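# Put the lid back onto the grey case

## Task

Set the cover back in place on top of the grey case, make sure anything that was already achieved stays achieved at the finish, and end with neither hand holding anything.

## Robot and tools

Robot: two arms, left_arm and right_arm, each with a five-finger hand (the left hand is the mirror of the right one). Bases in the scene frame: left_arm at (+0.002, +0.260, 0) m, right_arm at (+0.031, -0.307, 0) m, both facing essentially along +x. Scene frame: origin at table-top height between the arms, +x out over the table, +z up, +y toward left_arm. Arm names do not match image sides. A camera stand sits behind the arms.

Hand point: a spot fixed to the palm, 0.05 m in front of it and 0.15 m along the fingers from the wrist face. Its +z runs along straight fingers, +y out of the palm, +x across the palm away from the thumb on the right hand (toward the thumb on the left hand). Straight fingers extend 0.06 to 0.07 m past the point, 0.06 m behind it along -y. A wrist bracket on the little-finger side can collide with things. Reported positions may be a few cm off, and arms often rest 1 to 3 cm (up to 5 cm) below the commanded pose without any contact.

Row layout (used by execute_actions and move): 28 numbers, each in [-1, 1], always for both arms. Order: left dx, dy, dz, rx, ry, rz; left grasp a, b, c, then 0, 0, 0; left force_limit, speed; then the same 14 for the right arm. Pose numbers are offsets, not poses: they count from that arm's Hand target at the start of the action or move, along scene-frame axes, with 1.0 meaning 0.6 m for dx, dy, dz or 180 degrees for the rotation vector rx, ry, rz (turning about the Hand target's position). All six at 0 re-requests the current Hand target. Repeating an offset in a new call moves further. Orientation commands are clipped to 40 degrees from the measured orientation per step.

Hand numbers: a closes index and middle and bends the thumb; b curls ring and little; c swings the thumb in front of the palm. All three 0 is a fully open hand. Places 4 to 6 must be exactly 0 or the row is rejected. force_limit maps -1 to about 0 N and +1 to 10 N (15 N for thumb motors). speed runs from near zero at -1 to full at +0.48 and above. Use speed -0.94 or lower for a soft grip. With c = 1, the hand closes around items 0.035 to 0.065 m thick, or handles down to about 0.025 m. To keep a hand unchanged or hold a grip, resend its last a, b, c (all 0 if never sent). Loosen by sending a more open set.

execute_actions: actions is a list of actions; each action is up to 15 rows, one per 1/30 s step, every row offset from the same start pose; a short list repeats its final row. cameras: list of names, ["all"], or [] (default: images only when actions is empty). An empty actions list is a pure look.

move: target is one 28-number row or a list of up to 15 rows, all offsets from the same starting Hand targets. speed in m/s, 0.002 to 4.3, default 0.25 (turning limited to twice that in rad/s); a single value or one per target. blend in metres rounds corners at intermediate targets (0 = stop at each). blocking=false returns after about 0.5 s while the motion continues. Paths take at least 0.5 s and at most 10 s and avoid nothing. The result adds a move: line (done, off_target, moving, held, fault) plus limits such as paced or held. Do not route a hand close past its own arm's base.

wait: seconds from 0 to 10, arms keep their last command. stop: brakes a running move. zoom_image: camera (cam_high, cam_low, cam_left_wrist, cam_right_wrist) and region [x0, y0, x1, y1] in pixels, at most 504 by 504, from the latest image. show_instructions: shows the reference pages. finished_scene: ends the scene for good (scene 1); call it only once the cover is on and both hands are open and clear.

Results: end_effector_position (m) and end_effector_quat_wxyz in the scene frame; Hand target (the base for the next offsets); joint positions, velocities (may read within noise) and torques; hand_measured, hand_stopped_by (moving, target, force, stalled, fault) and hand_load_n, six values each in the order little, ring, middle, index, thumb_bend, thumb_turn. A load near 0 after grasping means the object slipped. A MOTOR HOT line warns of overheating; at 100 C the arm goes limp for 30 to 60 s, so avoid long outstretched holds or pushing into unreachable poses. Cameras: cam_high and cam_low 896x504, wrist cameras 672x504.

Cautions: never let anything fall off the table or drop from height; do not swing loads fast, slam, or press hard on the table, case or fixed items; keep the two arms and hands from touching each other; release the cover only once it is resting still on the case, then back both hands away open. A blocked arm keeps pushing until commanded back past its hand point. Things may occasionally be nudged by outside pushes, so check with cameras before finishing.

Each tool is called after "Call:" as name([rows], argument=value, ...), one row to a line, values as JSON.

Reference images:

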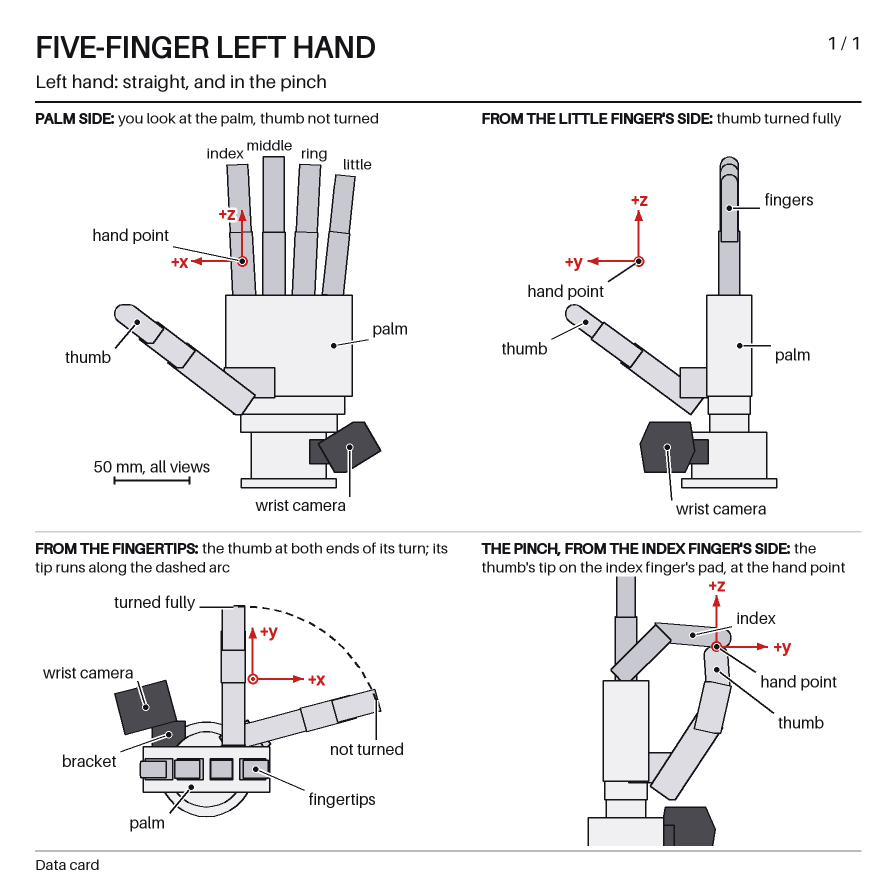

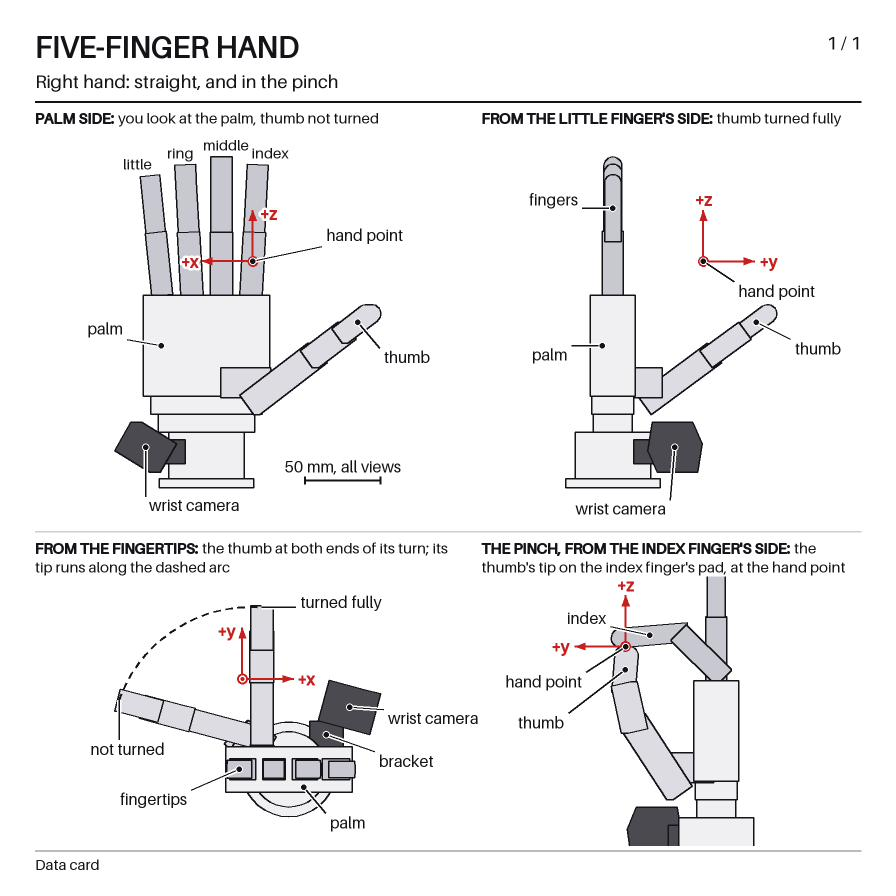

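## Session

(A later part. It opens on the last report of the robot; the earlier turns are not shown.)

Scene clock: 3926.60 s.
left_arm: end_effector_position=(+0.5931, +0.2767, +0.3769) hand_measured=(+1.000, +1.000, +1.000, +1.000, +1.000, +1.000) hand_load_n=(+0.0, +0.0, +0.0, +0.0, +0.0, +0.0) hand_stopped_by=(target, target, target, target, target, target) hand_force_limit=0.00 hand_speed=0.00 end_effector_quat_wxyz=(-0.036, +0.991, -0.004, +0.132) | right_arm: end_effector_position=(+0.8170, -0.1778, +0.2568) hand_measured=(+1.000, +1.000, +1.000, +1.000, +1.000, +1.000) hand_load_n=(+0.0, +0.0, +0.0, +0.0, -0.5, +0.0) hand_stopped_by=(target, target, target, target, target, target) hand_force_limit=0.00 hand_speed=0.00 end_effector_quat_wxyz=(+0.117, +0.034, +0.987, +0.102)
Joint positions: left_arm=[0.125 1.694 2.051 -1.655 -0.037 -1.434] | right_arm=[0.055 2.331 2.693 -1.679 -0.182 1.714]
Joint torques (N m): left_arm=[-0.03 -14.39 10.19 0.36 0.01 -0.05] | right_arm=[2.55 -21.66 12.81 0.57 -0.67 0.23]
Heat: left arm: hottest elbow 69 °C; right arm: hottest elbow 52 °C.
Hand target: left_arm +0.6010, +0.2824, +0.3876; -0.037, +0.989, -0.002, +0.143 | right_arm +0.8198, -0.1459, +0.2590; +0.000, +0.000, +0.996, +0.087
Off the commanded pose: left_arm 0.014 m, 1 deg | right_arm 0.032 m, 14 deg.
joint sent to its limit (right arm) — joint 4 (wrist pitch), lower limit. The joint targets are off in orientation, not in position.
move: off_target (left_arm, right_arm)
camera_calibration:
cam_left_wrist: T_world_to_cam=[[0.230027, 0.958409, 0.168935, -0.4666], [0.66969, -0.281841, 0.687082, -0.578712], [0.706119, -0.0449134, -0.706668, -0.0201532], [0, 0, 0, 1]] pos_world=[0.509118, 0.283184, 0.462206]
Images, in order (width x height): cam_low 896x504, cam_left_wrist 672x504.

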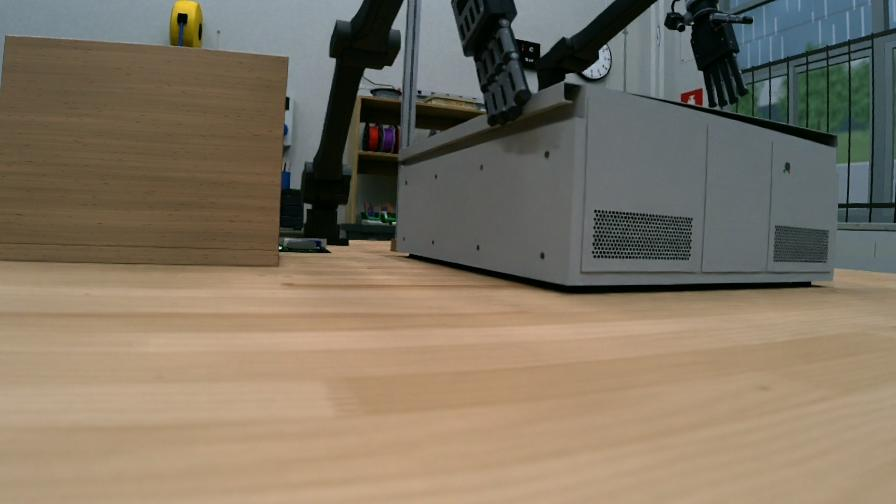

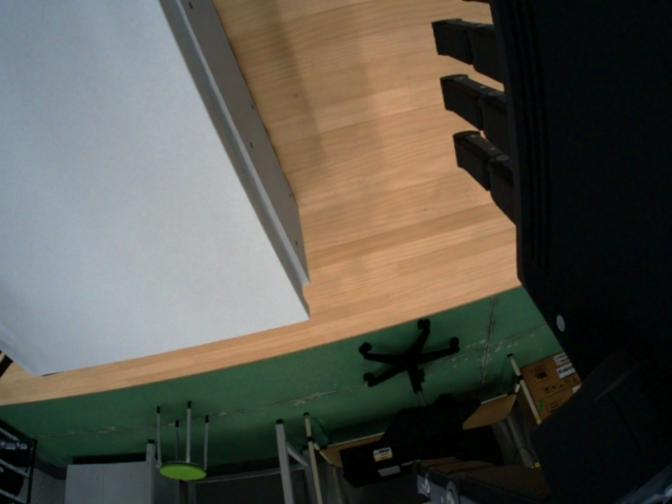

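Call:
move(target=[0,0,0,0,0,0,0,0,0,0,0,0,0.0,0, 0,0.05,0,0,0,0,0,0,0,0,0,0,0.0,0], speed=0.05, cameras=["cam_low"])

Call:
zoom_image(camera="cam_low", region=[430, 40, 640, 190])

Scene clock: 3949.10 s.
left_arm: end_effector_position=(+0.5931, +0.2767, +0.3769) hand_measured=(+1.000, +1.000, +1.000, +1.000, +1.000, +1.000) hand_load_n=(+0.0, +0.0, +0.0, +0.0, +0.0, -0.5) hand_stopped_by=(target, target, target, target, target, target) hand_force_limit=0.00 hand_speed=0.00 end_effector_quat_wxyz=(-0.036, +0.991, -0.004, +0.132) | right_arm: end_effector_position=(+0.8182, -0.1696, +0.2566) hand_measured=(+1.000, +1.000, +1.000, +1.000, +1.000, +1.000) hand_load_n=(+0.5, +0.0, +0.0, +0.0, +0.0, +0.0) hand_stopped_by=(target, target, target, target, target, target) hand_force_limit=0.00 hand_speed=0.00 end_effector_quat_wxyz=(+0.119, +0.039, +0.988, +0.094)
Joint positions: left_arm=[0.125 1.694 2.051 -1.655 -0.037 -1.434] | right_arm=[0.071 2.334 2.701 -1.679 -0.16 1.74]
Joint torques (N m): left_arm=[0.44 -14.51 10.32 0.23 0.05 -0.08] | right_arm=[4.13 -21.36 13.45 0.59 -1.27 0.36]
Heat: left arm: hottest elbow 69 °C; right arm: hottest elbow 53 °C.
Hand target: left_arm +0.6010, +0.2824, +0.3876; -0.037, +0.989, -0.002, +0.143 | right_arm +0.8199, -0.1161, +0.2590; +0.000, +0.001, +0.996, +0.087
Off the commanded pose: left_arm 0.014 m, 1 deg | right_arm 0.054 m, 14 deg.
joint sent to its limit (right arm) — joint 4 (wrist pitch), lower limit. The joint targets are off in position and orientation.
move: off_target (left_arm, right_arm)
Images, in order (width x height): cam_low 896x504.

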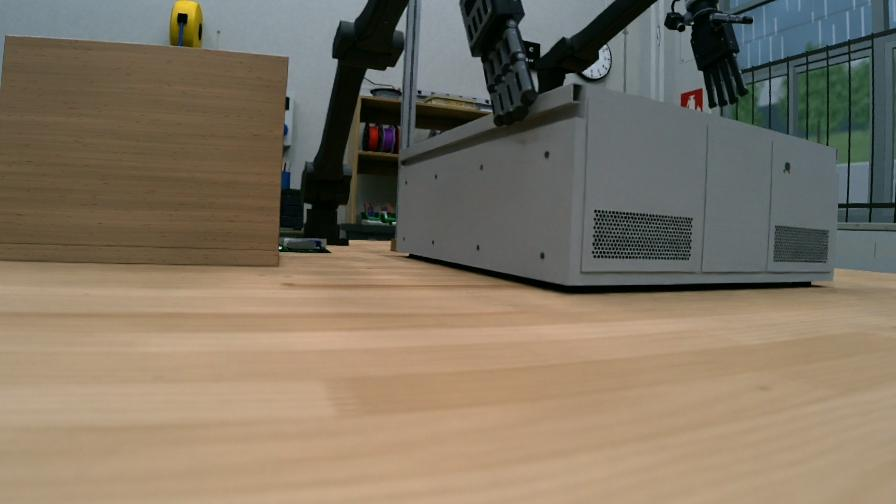

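Scaled by 2.400 from the camera's 896x504 image, which has a finer 1280x720 frame.

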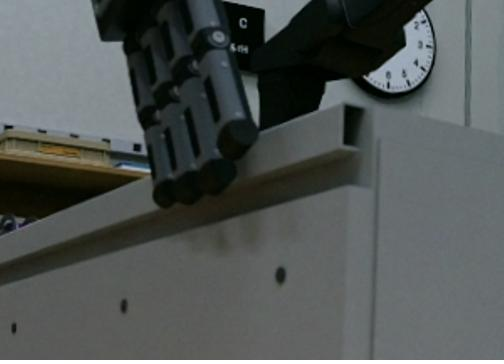

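Call:
move(target=[0,0,0,0,0,0,0,0,0,0,0,0,0.0,0, 0,-0.22,0.0,0,0,0,0,0,0,0,0,0,0.0,0], speed=0.2, cameras=["all"])

Call:
zoom_image(camera="cam_low", region=[380, 60, 880, 300])

Call:
zoom_image(camera="cam_left_wrist", region=[140, 0, 360, 340])

Call:
zoom_image(camera="cam_high", region=[235, 150, 595, 475])

Scene clock: 3957.67 s.
left_arm: end_effector_position=(+0.5931, +0.2767, +0.3769) hand_measured=(+1.000, +1.000, +1.000, +1.000, +1.000, +1.000) hand_load_n=(+0.0, +0.0, +0.0, +0.0, +0.0, +0.0) hand_stopped_by=(target, target, target, target, target, target) hand_force_limit=0.00 hand_speed=0.00 end_effector_quat_wxyz=(-0.036, +0.991, -0.004, +0.132) | right_arm: end_effector_position=(+0.8211, -0.2528, +0.2542) hand_measured=(+1.000, +1.000, +1.000, +1.000, +1.000, +1.000) hand_load_n=(-0.5, +0.0, +0.0, +0.0, +0.0, +0.0) hand_stopped_by=(target, target, target, target, target, target) hand_force_limit=0.00 hand_speed=0.00 end_effector_quat_wxyz=(+0.123, +0.041, +0.986, +0.104)
Joint positions: left_arm=[0.125 1.694 2.051 -1.655 -0.037 -1.434] | right_arm=[-0.05 2.334 2.689 -1.679 -0.209 1.627]
Joint torques (N m): left_arm=[0.26 -14.86 10.4 0.17 0.01 0] | right_arm=[0.26 -23.94 9.96 0.54 -0.14 -0.17]
Heat: left arm: hottest elbow 69 °C; right arm: hottest elbow 52 °C.
Hand target: left_arm +0.6010, +0.2824, +0.3876; -0.037, +0.989, -0.002, +0.143 | right_arm +0.8198, -0.2479, +0.2591; +0.000, +0.000, +0.996, +0.087
Off the commanded pose: left_arm 0.014 m, 1 deg | right_arm 0.007 m, 15 deg.
joint sent to its limit (right arm) — joint 4 (wrist pitch), lower limit. The joint targets are off in orientation, not in position.
move: off_target (left_arm, right_arm)
camera_calibration:
cam_left_wrist: T_world_to_cam=[[0.230027, 0.958409, 0.168935, -0.4666], [0.66969, -0.281841, 0.687082, -0.578712], [0.706119, -0.0449134, -0.706668, -0.0201532], [0, 0, 0, 1]] pos_world=[0.509118, 0.283184, 0.462206]
cam_right_wrist: T_world_to_cam=[[-0.163979, 0.970062, 0.179139, 0.333282], [0.687046, -0.0180027, 0.72639, -0.75077], [0.707869, 0.242189, -0.663526, -0.236032], [0, 0, 0, 1]] pos_world=[0.737545, -0.279656, 0.329035]

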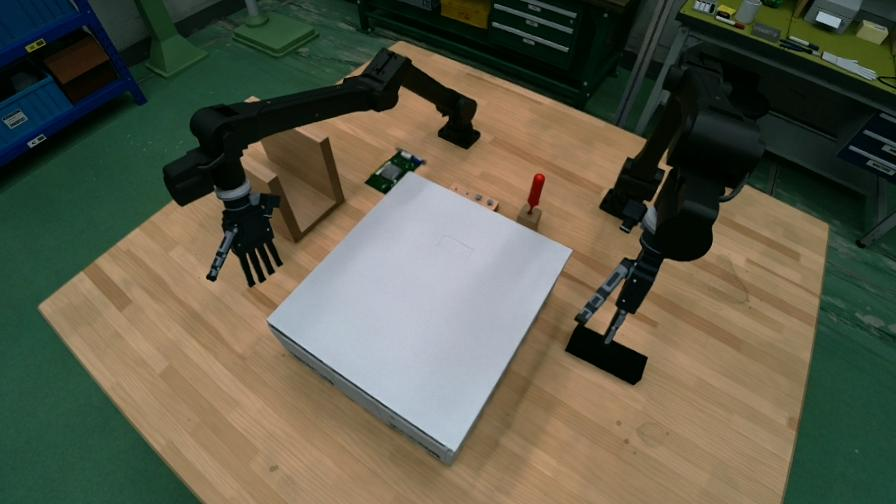

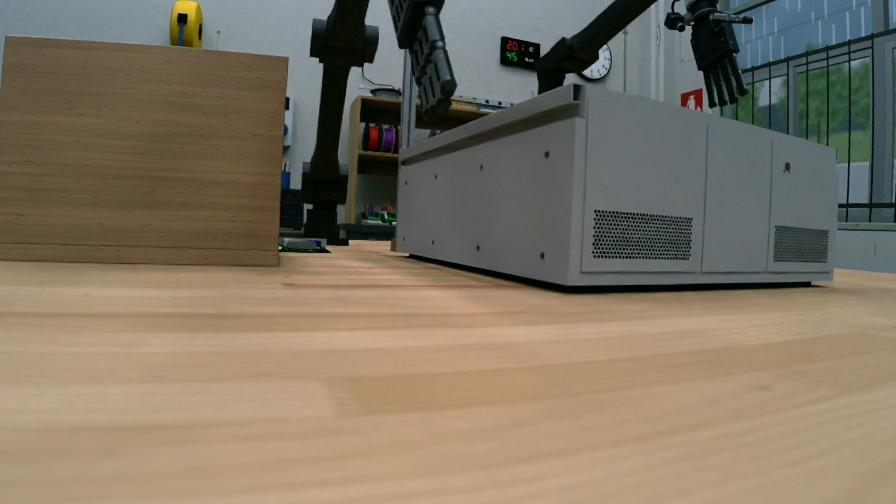

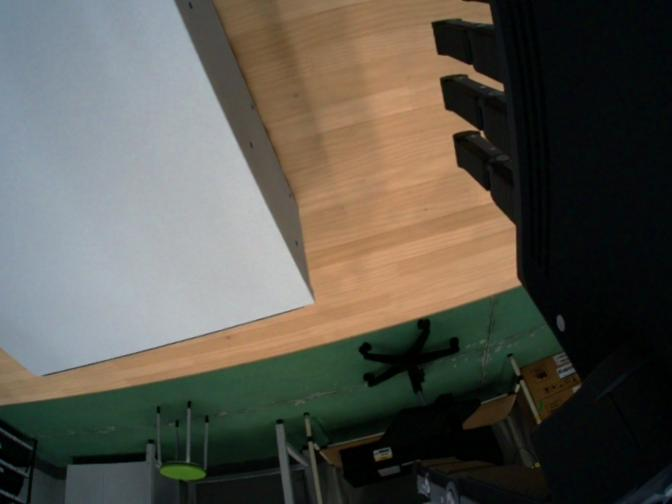

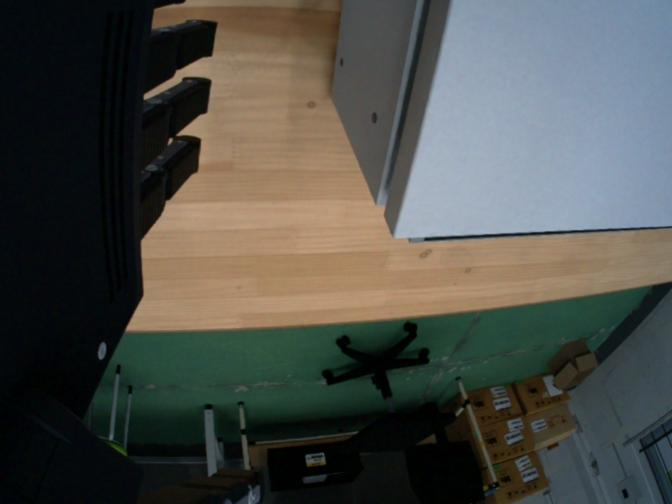

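Scaled by 1.008 from the camera's 896x504 image, which has a finer 1280x720 frame.

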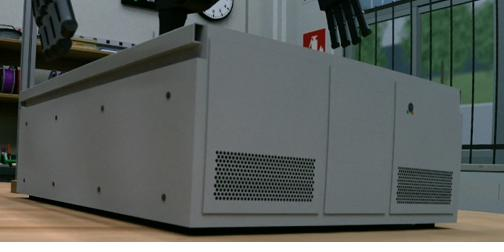

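Scaled by 1.482 from the camera's 672x504 image, which has a finer 960x720 frame.

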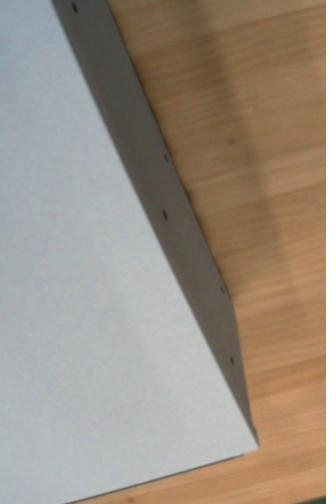

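Scaled by 1.400 from the camera's 896x504 image, which has a finer 1280x720 frame.

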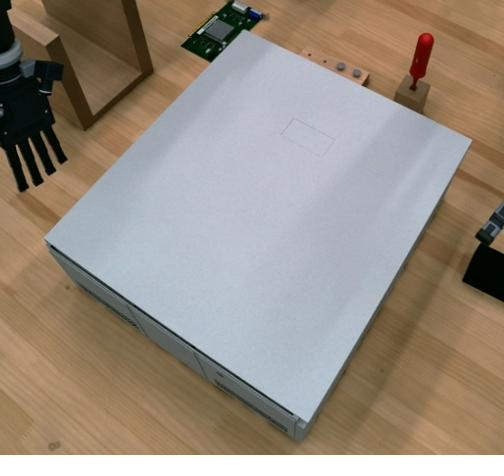

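Call:
zoom_image(camera="cam_right_wrist", region=[340, 120, 480, 260])

Call:
zoom_image(camera="cam_low", region=[530, 60, 640, 140])

Call:
zoom_image(camera="cam_high", region=[255, 300, 355, 400])

Call:
zoom_image(camera="cam_high", region=[380, 380, 480, 480])

Scaled by 3.600 from the camera's 672x504 image, which has a finer 960x720 frame.

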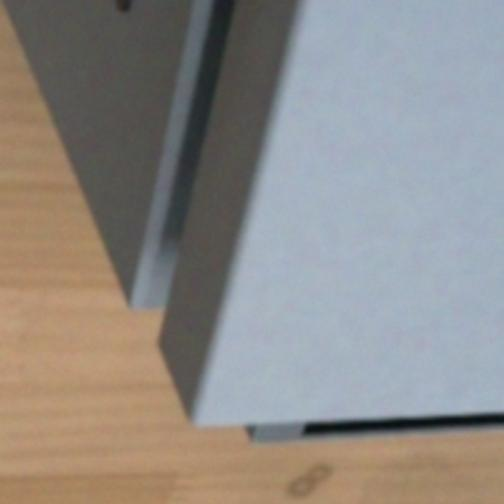

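Scaled by 4.582 from the camera's 896x504 image, which has a finer 1280x720 frame.

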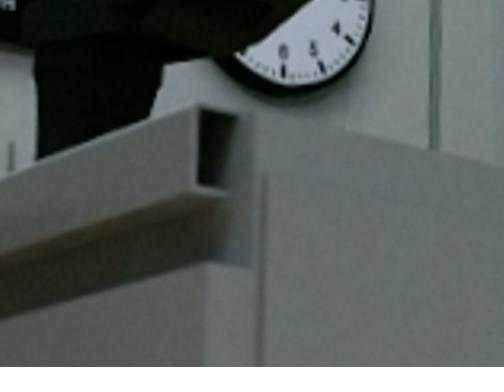

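Scaled by 5.040 from the camera's 896x504 image, which has a finer 1280x720 frame.

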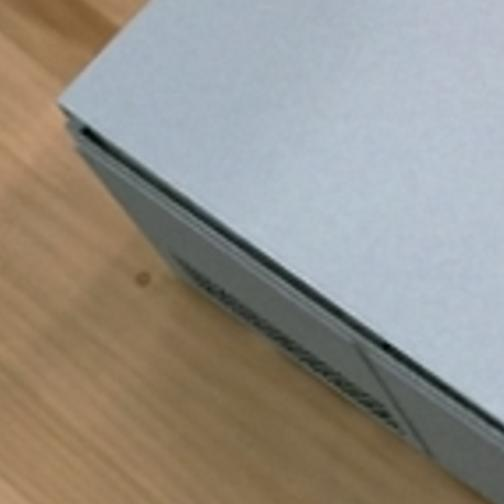

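Scaled by 5.040 from the camera's 896x504 image, which has a finer 1280x720 frame.

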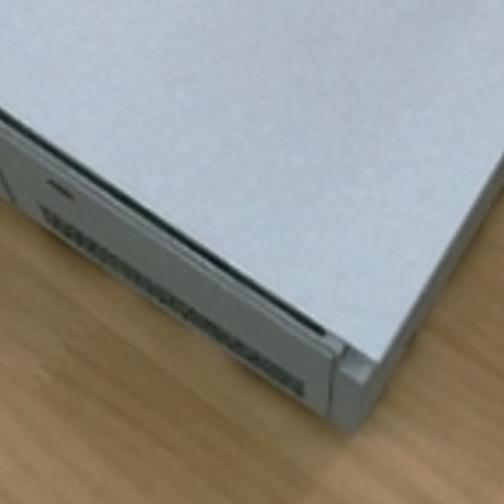

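Call:
move([
  [0,0,0,0,0,0,0,0,0,0,0,0,0.0,0, -0.066,-0.054,0.168,0,0,0,0,0,0,0,0,0,0.0,0],
  [0,0,0,0,0,0,0,0,0,0,0,0,0.0,0, -0.616,0.247,0.235,-0.0218,-0.0218,0.2496,0,0,0,0,0,0,0.0,0],
  [0,0,0,0,0,0,0,0,0,0,0,0,0.0,0, -0.89,0.413,0.15,-0.0437,-0.0437,0.4992,0,0,0,0,0,0,0.0,0],
], speed=[0.25,0.3,0.25], blend=[0.04,0.04,0], cameras=["cam_right_wrist","cam_high"])

Call:
zoom_image(camera="cam_right_wrist", region=[100, 0, 400, 400])

Scene clock: 4030.70 s.
left_arm: end_effector_position=(+0.5931, +0.2767, +0.3769) hand_measured=(+1.000, +1.000, +1.000, +1.000, +1.000, +1.000) hand_load_n=(+0.0, -0.5, +0.0, +0.0, +0.0, +0.0) hand_stopped_by=(target, target, target, target, target, target) hand_force_limit=0.00 hand_speed=0.00 end_effector_quat_wxyz=(-0.036, +0.991, -0.004, +0.132) | right_arm: end_effector_position=(+0.2928, +0.0006, +0.3412) hand_measured=(+1.000, +1.000, +1.000, +1.000, +1.000, +1.000) hand_load_n=(+0.0, +0.0, +0.0, +0.0, +0.0, +0.0) hand_stopped_by=(target, target, target, target, target, target) hand_force_limit=0.00 hand_speed=0.00 end_effector_quat_wxyz=(-0.070, +0.695, -0.716, -0.009)
Joint positions: left_arm=[0.125 1.694 2.051 -1.655 -0.037 -1.434] | right_arm=[0.701 1.375 1.622 -1.679 -0.028 0.73]
Joint torques (N m): left_arm=[-0.15 -15.03 10.24 0.21 0.01 -0.07] | right_arm=[0.67 -11.28 9.77 0.27 0.04 -0.17]
Heat: left arm: hottest elbow 70 °C; right arm: hottest elbow 50 °C.
Hand target: left_arm +0.6010, +0.2824, +0.3876; -0.037, +0.989, -0.002, +0.143 | right_arm +0.2858, -0.0001, +0.3491; +0.000, +0.707, -0.707, +0.000
Off the commanded pose: left_arm 0.014 m, 1 deg | right_arm 0.010 m, 8 deg.
joint sent to its limit (right arm) — joint 4 (wrist pitch), lower limit. The joint targets are off in orientation, not in position.
move: off_target (left_arm, right_arm)
camera_calibration:
cam_right_wrist: T_world_to_cam=[[-0.978576, -0.187662, -0.0846811, 0.314465], [-0.200748, 0.778422, 0.594777, -0.142063], [-0.0456996, 0.599034, -0.799418, 0.401108], [0, 0, 0, 1]] pos_world=[0.29754, -0.0706796, 0.431778]
Images, in order (width x height): cam_high 896x504, cam_right_wrist 672x504.

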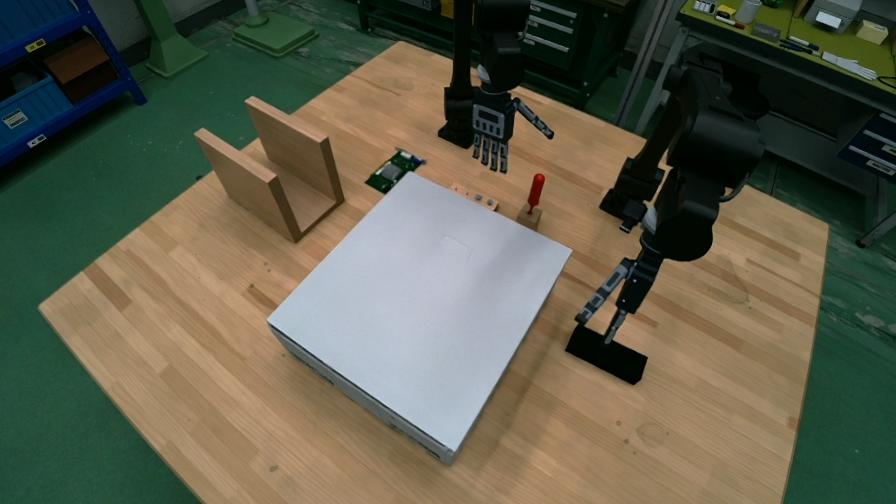

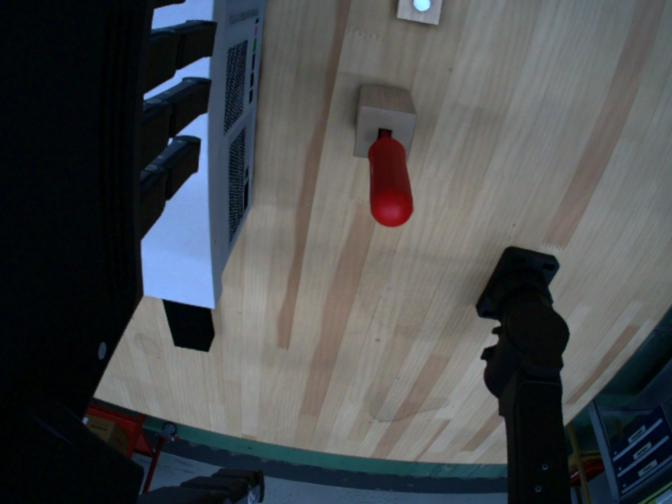

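Scaled by 1.260 from the camera's 672x504 image, which has a finer 960x720 frame.

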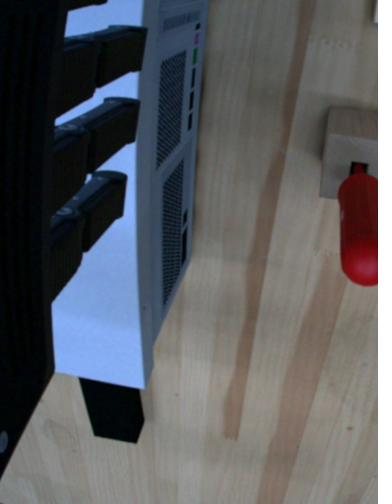

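Call:
zoom_image(camera="cam_right_wrist", region=[180, 180, 280, 320])

Scaled by 3.600 from the camera's 672x504 image, which has a finer 960x720 frame.

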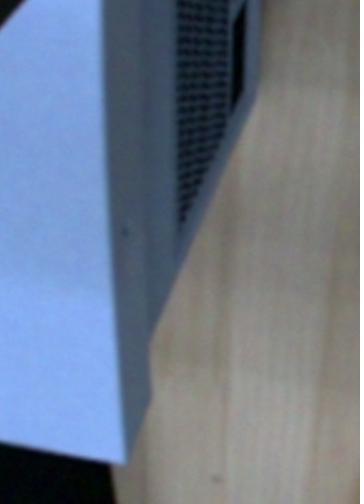

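Call:
move([
  [0,0,0,0,0,0,0,0,0,0,0,0,0.0,0, -0.025,0,-0.26,0,0,0,0,0,0,0,0,0,0.0,0],
  [0,0,0,0,0,0,0,0,0,0,0,0,0.0,0, 0.06,0,-0.26,0,0,0,0,0,0,0,0,0,0.0,0],
  [0,0,0,0,0,0,0,0,0,0,0,0,0.0,0, 0.15,0,-0.25,0,0,0,0,0,0,0,0,0,0.0,0],
], speed=[0.15,0.08,0.05], blend=[0.01,0.01,0], cameras=["cam_high","cam_low"])

Call:
zoom_image(camera="cam_high", region=[255, 300, 355, 400])

Call:
zoom_image(camera="cam_high", region=[380, 380, 480, 480])

Scene clock: 4048.57 s.
left_arm: end_effector_position=(+0.5931, +0.2767, +0.3769) hand_measured=(+1.000, +1.000, +1.000, +1.000, +1.000, +1.000) hand_load_n=(+0.0, +0.0, +0.0, +0.0, +0.0, +0.0) hand_stopped_by=(target, target, target, target, target, target) hand_force_limit=0.00 hand_speed=0.00 end_effector_quat_wxyz=(-0.036, +0.991, -0.004, +0.132) | right_arm: end_effector_position=(+0.3243, -0.0075, +0.1869) hand_measured=(+1.000, +1.000, +1.000, +1.000, +1.000, +1.000) hand_load_n=(+0.0, +0.0, -0.5, -0.5, +0.0, +0.0) hand_stopped_by=(target, target, target, target, target, target) hand_force_limit=0.00 hand_speed=0.00 end_effector_quat_wxyz=(+0.049, +0.722, -0.690, -0.018)
Joint positions: left_arm=[0.125 1.694 2.051 -1.655 -0.037 -1.434] | right_arm=[0.65 1.589 1.434 -1.519 -0.019 0.602]
Joint torques (N m): left_arm=[-0.15 -14.8 10.22 0.23 -0.01 0] | right_arm=[-3.49 -10.93 16.55 2.03 0.89 -0.04]
Heat: left arm: hottest elbow 70 °C; right arm: hottest elbow 49 °C.
Hand target: left_arm +0.6010, +0.2824, +0.3876; -0.037, +0.989, -0.002, +0.143 | right_arm +0.3758, -0.0001, +0.1991; +0.000, +0.707, -0.707, +0.000
Off the commanded pose: left_arm 0.014 m, 1 deg | right_arm 0.053 m, 7 deg.
move: off_target (left_arm, right_arm)
Images, in order (width x height): cam_high 896x504, cam_low 896x504.

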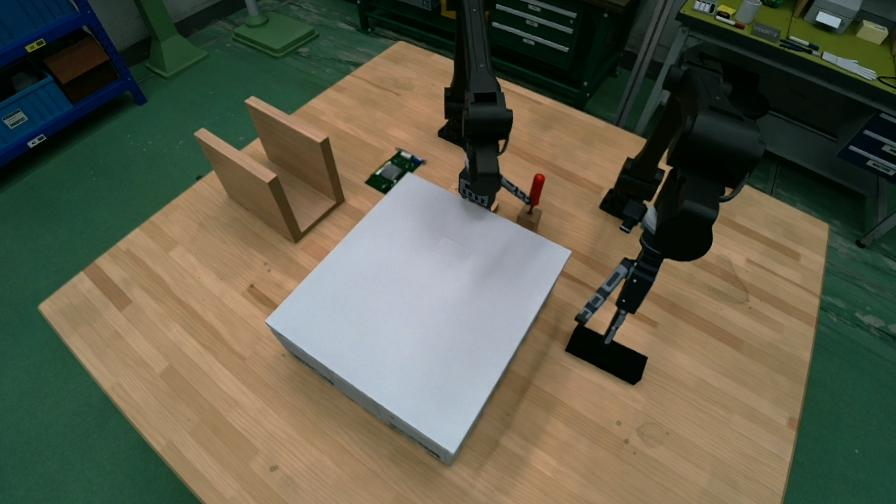

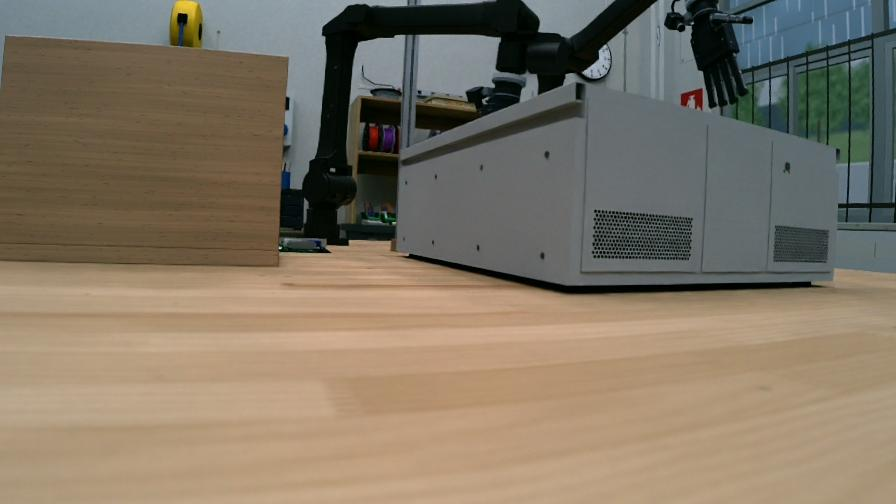

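Scaled by 5.040 from the camera's 896x504 image, which has a finer 1280x720 frame.

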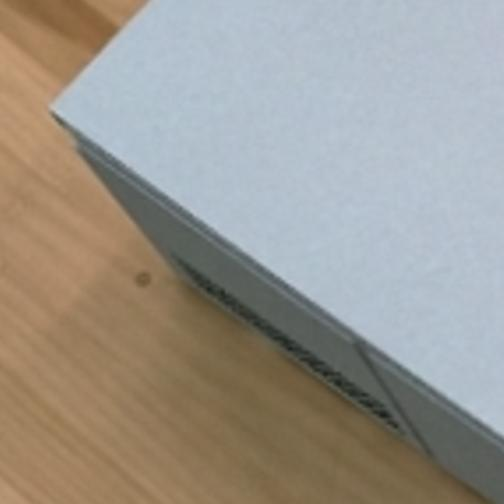

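Scaled by 5.040 from the camera's 896x504 image, which has a finer 1280x720 frame.

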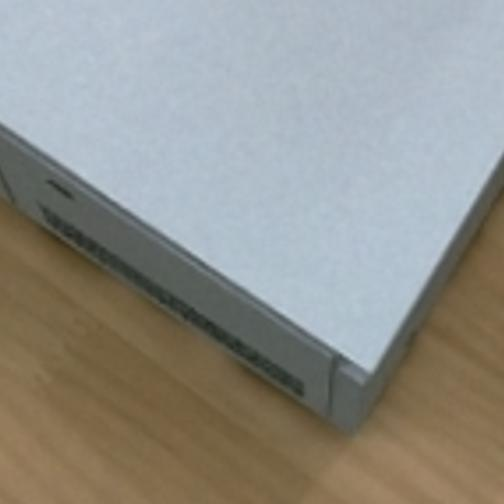

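Call:
move([
  [0,0,0,0,0,0,0,0,0,0,0,0,0.0,0, -0.15,0,0,0,0,0,0,0,0,0,0,0,0.0,0],
  [0,0,0,0,0,0,0,0,0,0,0,0,0.0,0, -0.13,-0.02,0.3,0,0,0,0,0,0,0,0,0,0.0,0],
], speed=[0.12,0.25], cameras=["all"])

Call:
zoom_image(camera="cam_low", region=[380, 60, 640, 200])

Call:
zoom_image(camera="cam_right_wrist", region=[140, 0, 340, 350])

Call:
zoom_image(camera="cam_low", region=[740, 100, 880, 200])

Scene clock: 4062.60 s.
left_arm: end_effector_position=(+0.5931, +0.2767, +0.3769) hand_measured=(+1.000, +1.000, +1.000, +1.000, +1.000, +1.000) hand_load_n=(+0.0, +0.0, +0.0, +0.0, +0.0, +0.0) hand_stopped_by=(target, target, target, target, target, target) hand_force_limit=0.00 hand_speed=0.00 end_effector_quat_wxyz=(-0.036, +0.991, -0.004, +0.132) | right_arm: end_effector_position=(+0.2899, -0.0115, +0.3654) hand_measured=(+1.000, +1.000, +1.000, +1.000, +1.000, +1.000) hand_load_n=(+0.0, +0.5, +0.0, +0.0, +0.0, +0.0) hand_stopped_by=(target, target, target, target, target, target) hand_force_limit=0.00 hand_speed=0.00 end_effector_quat_wxyz=(-0.105, +0.700, -0.706, -0.008)
Joint positions: left_arm=[0.125 1.694 2.051 -1.655 -0.037 -1.434] | right_arm=[0.681 1.323 1.633 -1.674 -0.037 0.689]
Joint torques (N m): left_arm=[0.03 -15.15 10.26 0.32 0.04 -0.07] | right_arm=[-1.26 -8.18 13.22 0.21 -0.2 -0.16]
Heat: left arm: hottest elbow 70 °C; right arm: hottest elbow 50 °C.
Hand target: left_arm +0.6010, +0.2824, +0.3876; -0.037, +0.989, -0.002, +0.143 | right_arm +0.2979, -0.0121, +0.3790; +0.000, +0.707, -0.707, +0.000
Off the commanded pose: left_arm 0.014 m, 1 deg | right_arm 0.016 m, 12 deg.
joint sent to its limit (right arm) — joint 4 (wrist pitch), lower limit. The joint targets are off in orientation, not in position.
move: off_target (left_arm, right_arm)
camera_calibration:
cam_left_wrist: T_world_to_cam=[[0.230027, 0.958409, 0.168935, -0.4666], [0.66969, -0.281841, 0.687082, -0.578712], [0.706119, -0.0449134, -0.706668, -0.0201532], [0, 0, 0, 1]] pos_world=[0.509118, 0.283184, 0.462206]
cam_right_wrist: T_world_to_cam=[[-0.968326, -0.202977, -0.14541, 0.330439], [-0.249121, 0.746175, 0.617383, -0.142167], [-0.0168129, 0.634053, -0.773107, 0.409954], [0, 0, 0, 1]] pos_world=[0.291449, -0.0867791, 0.452759]

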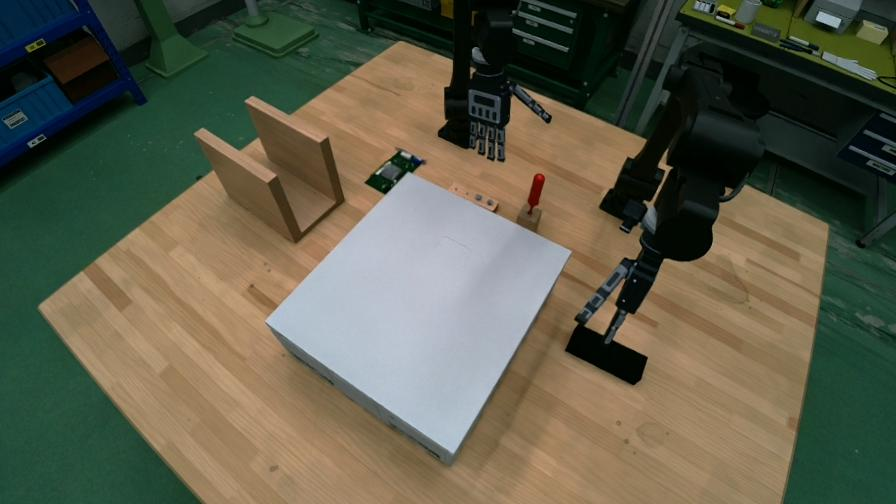

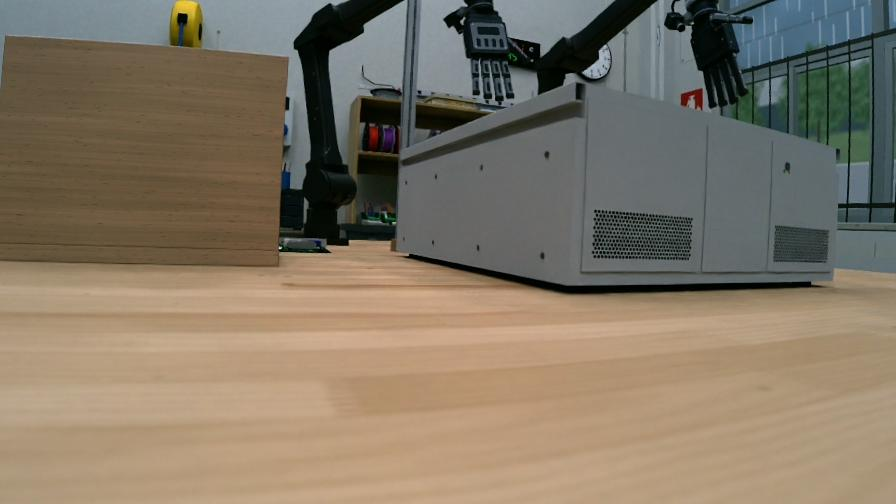

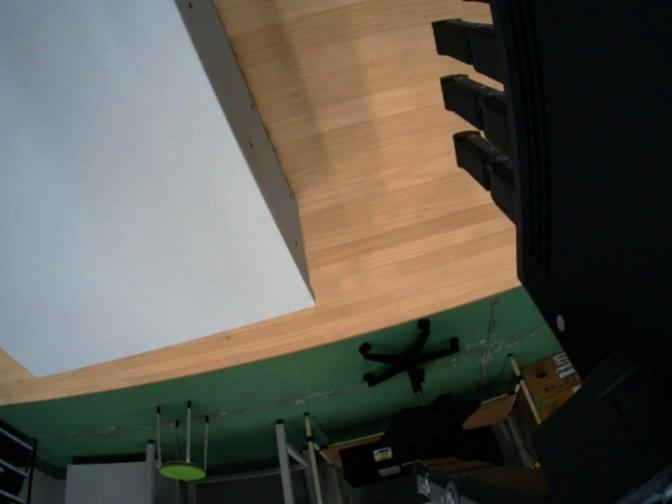

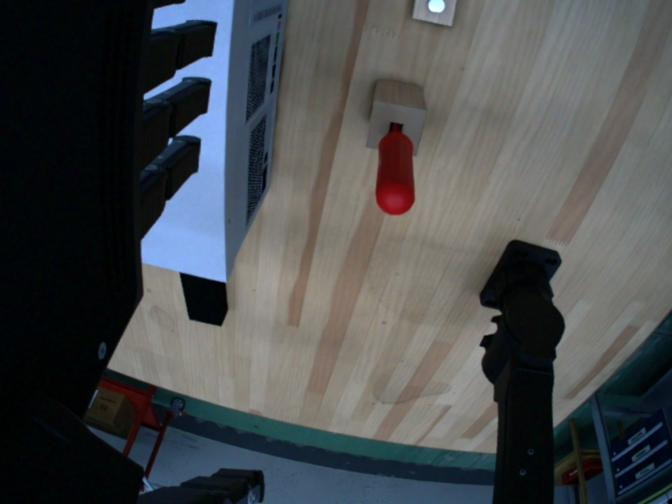

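Scaled by 1.938 from the camera's 896x504 image, which has a finer 1280x720 frame.

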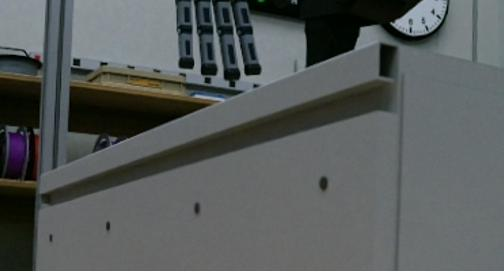

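Scaled by 1.440 from the camera's 672x504 image, which has a finer 960x720 frame.

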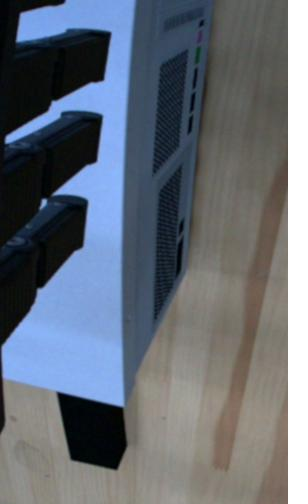

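Scaled by 3.600 from the camera's 896x504 image, which has a finer 1280x720 frame.

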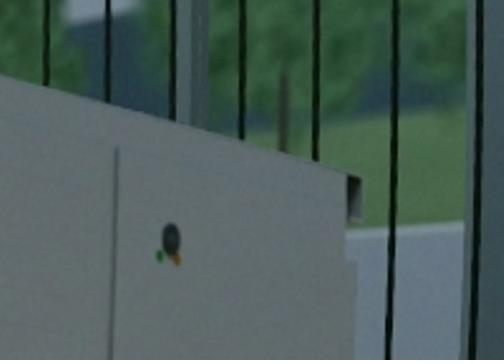

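Call:
finished_scene()

The scene is finished: the task was done.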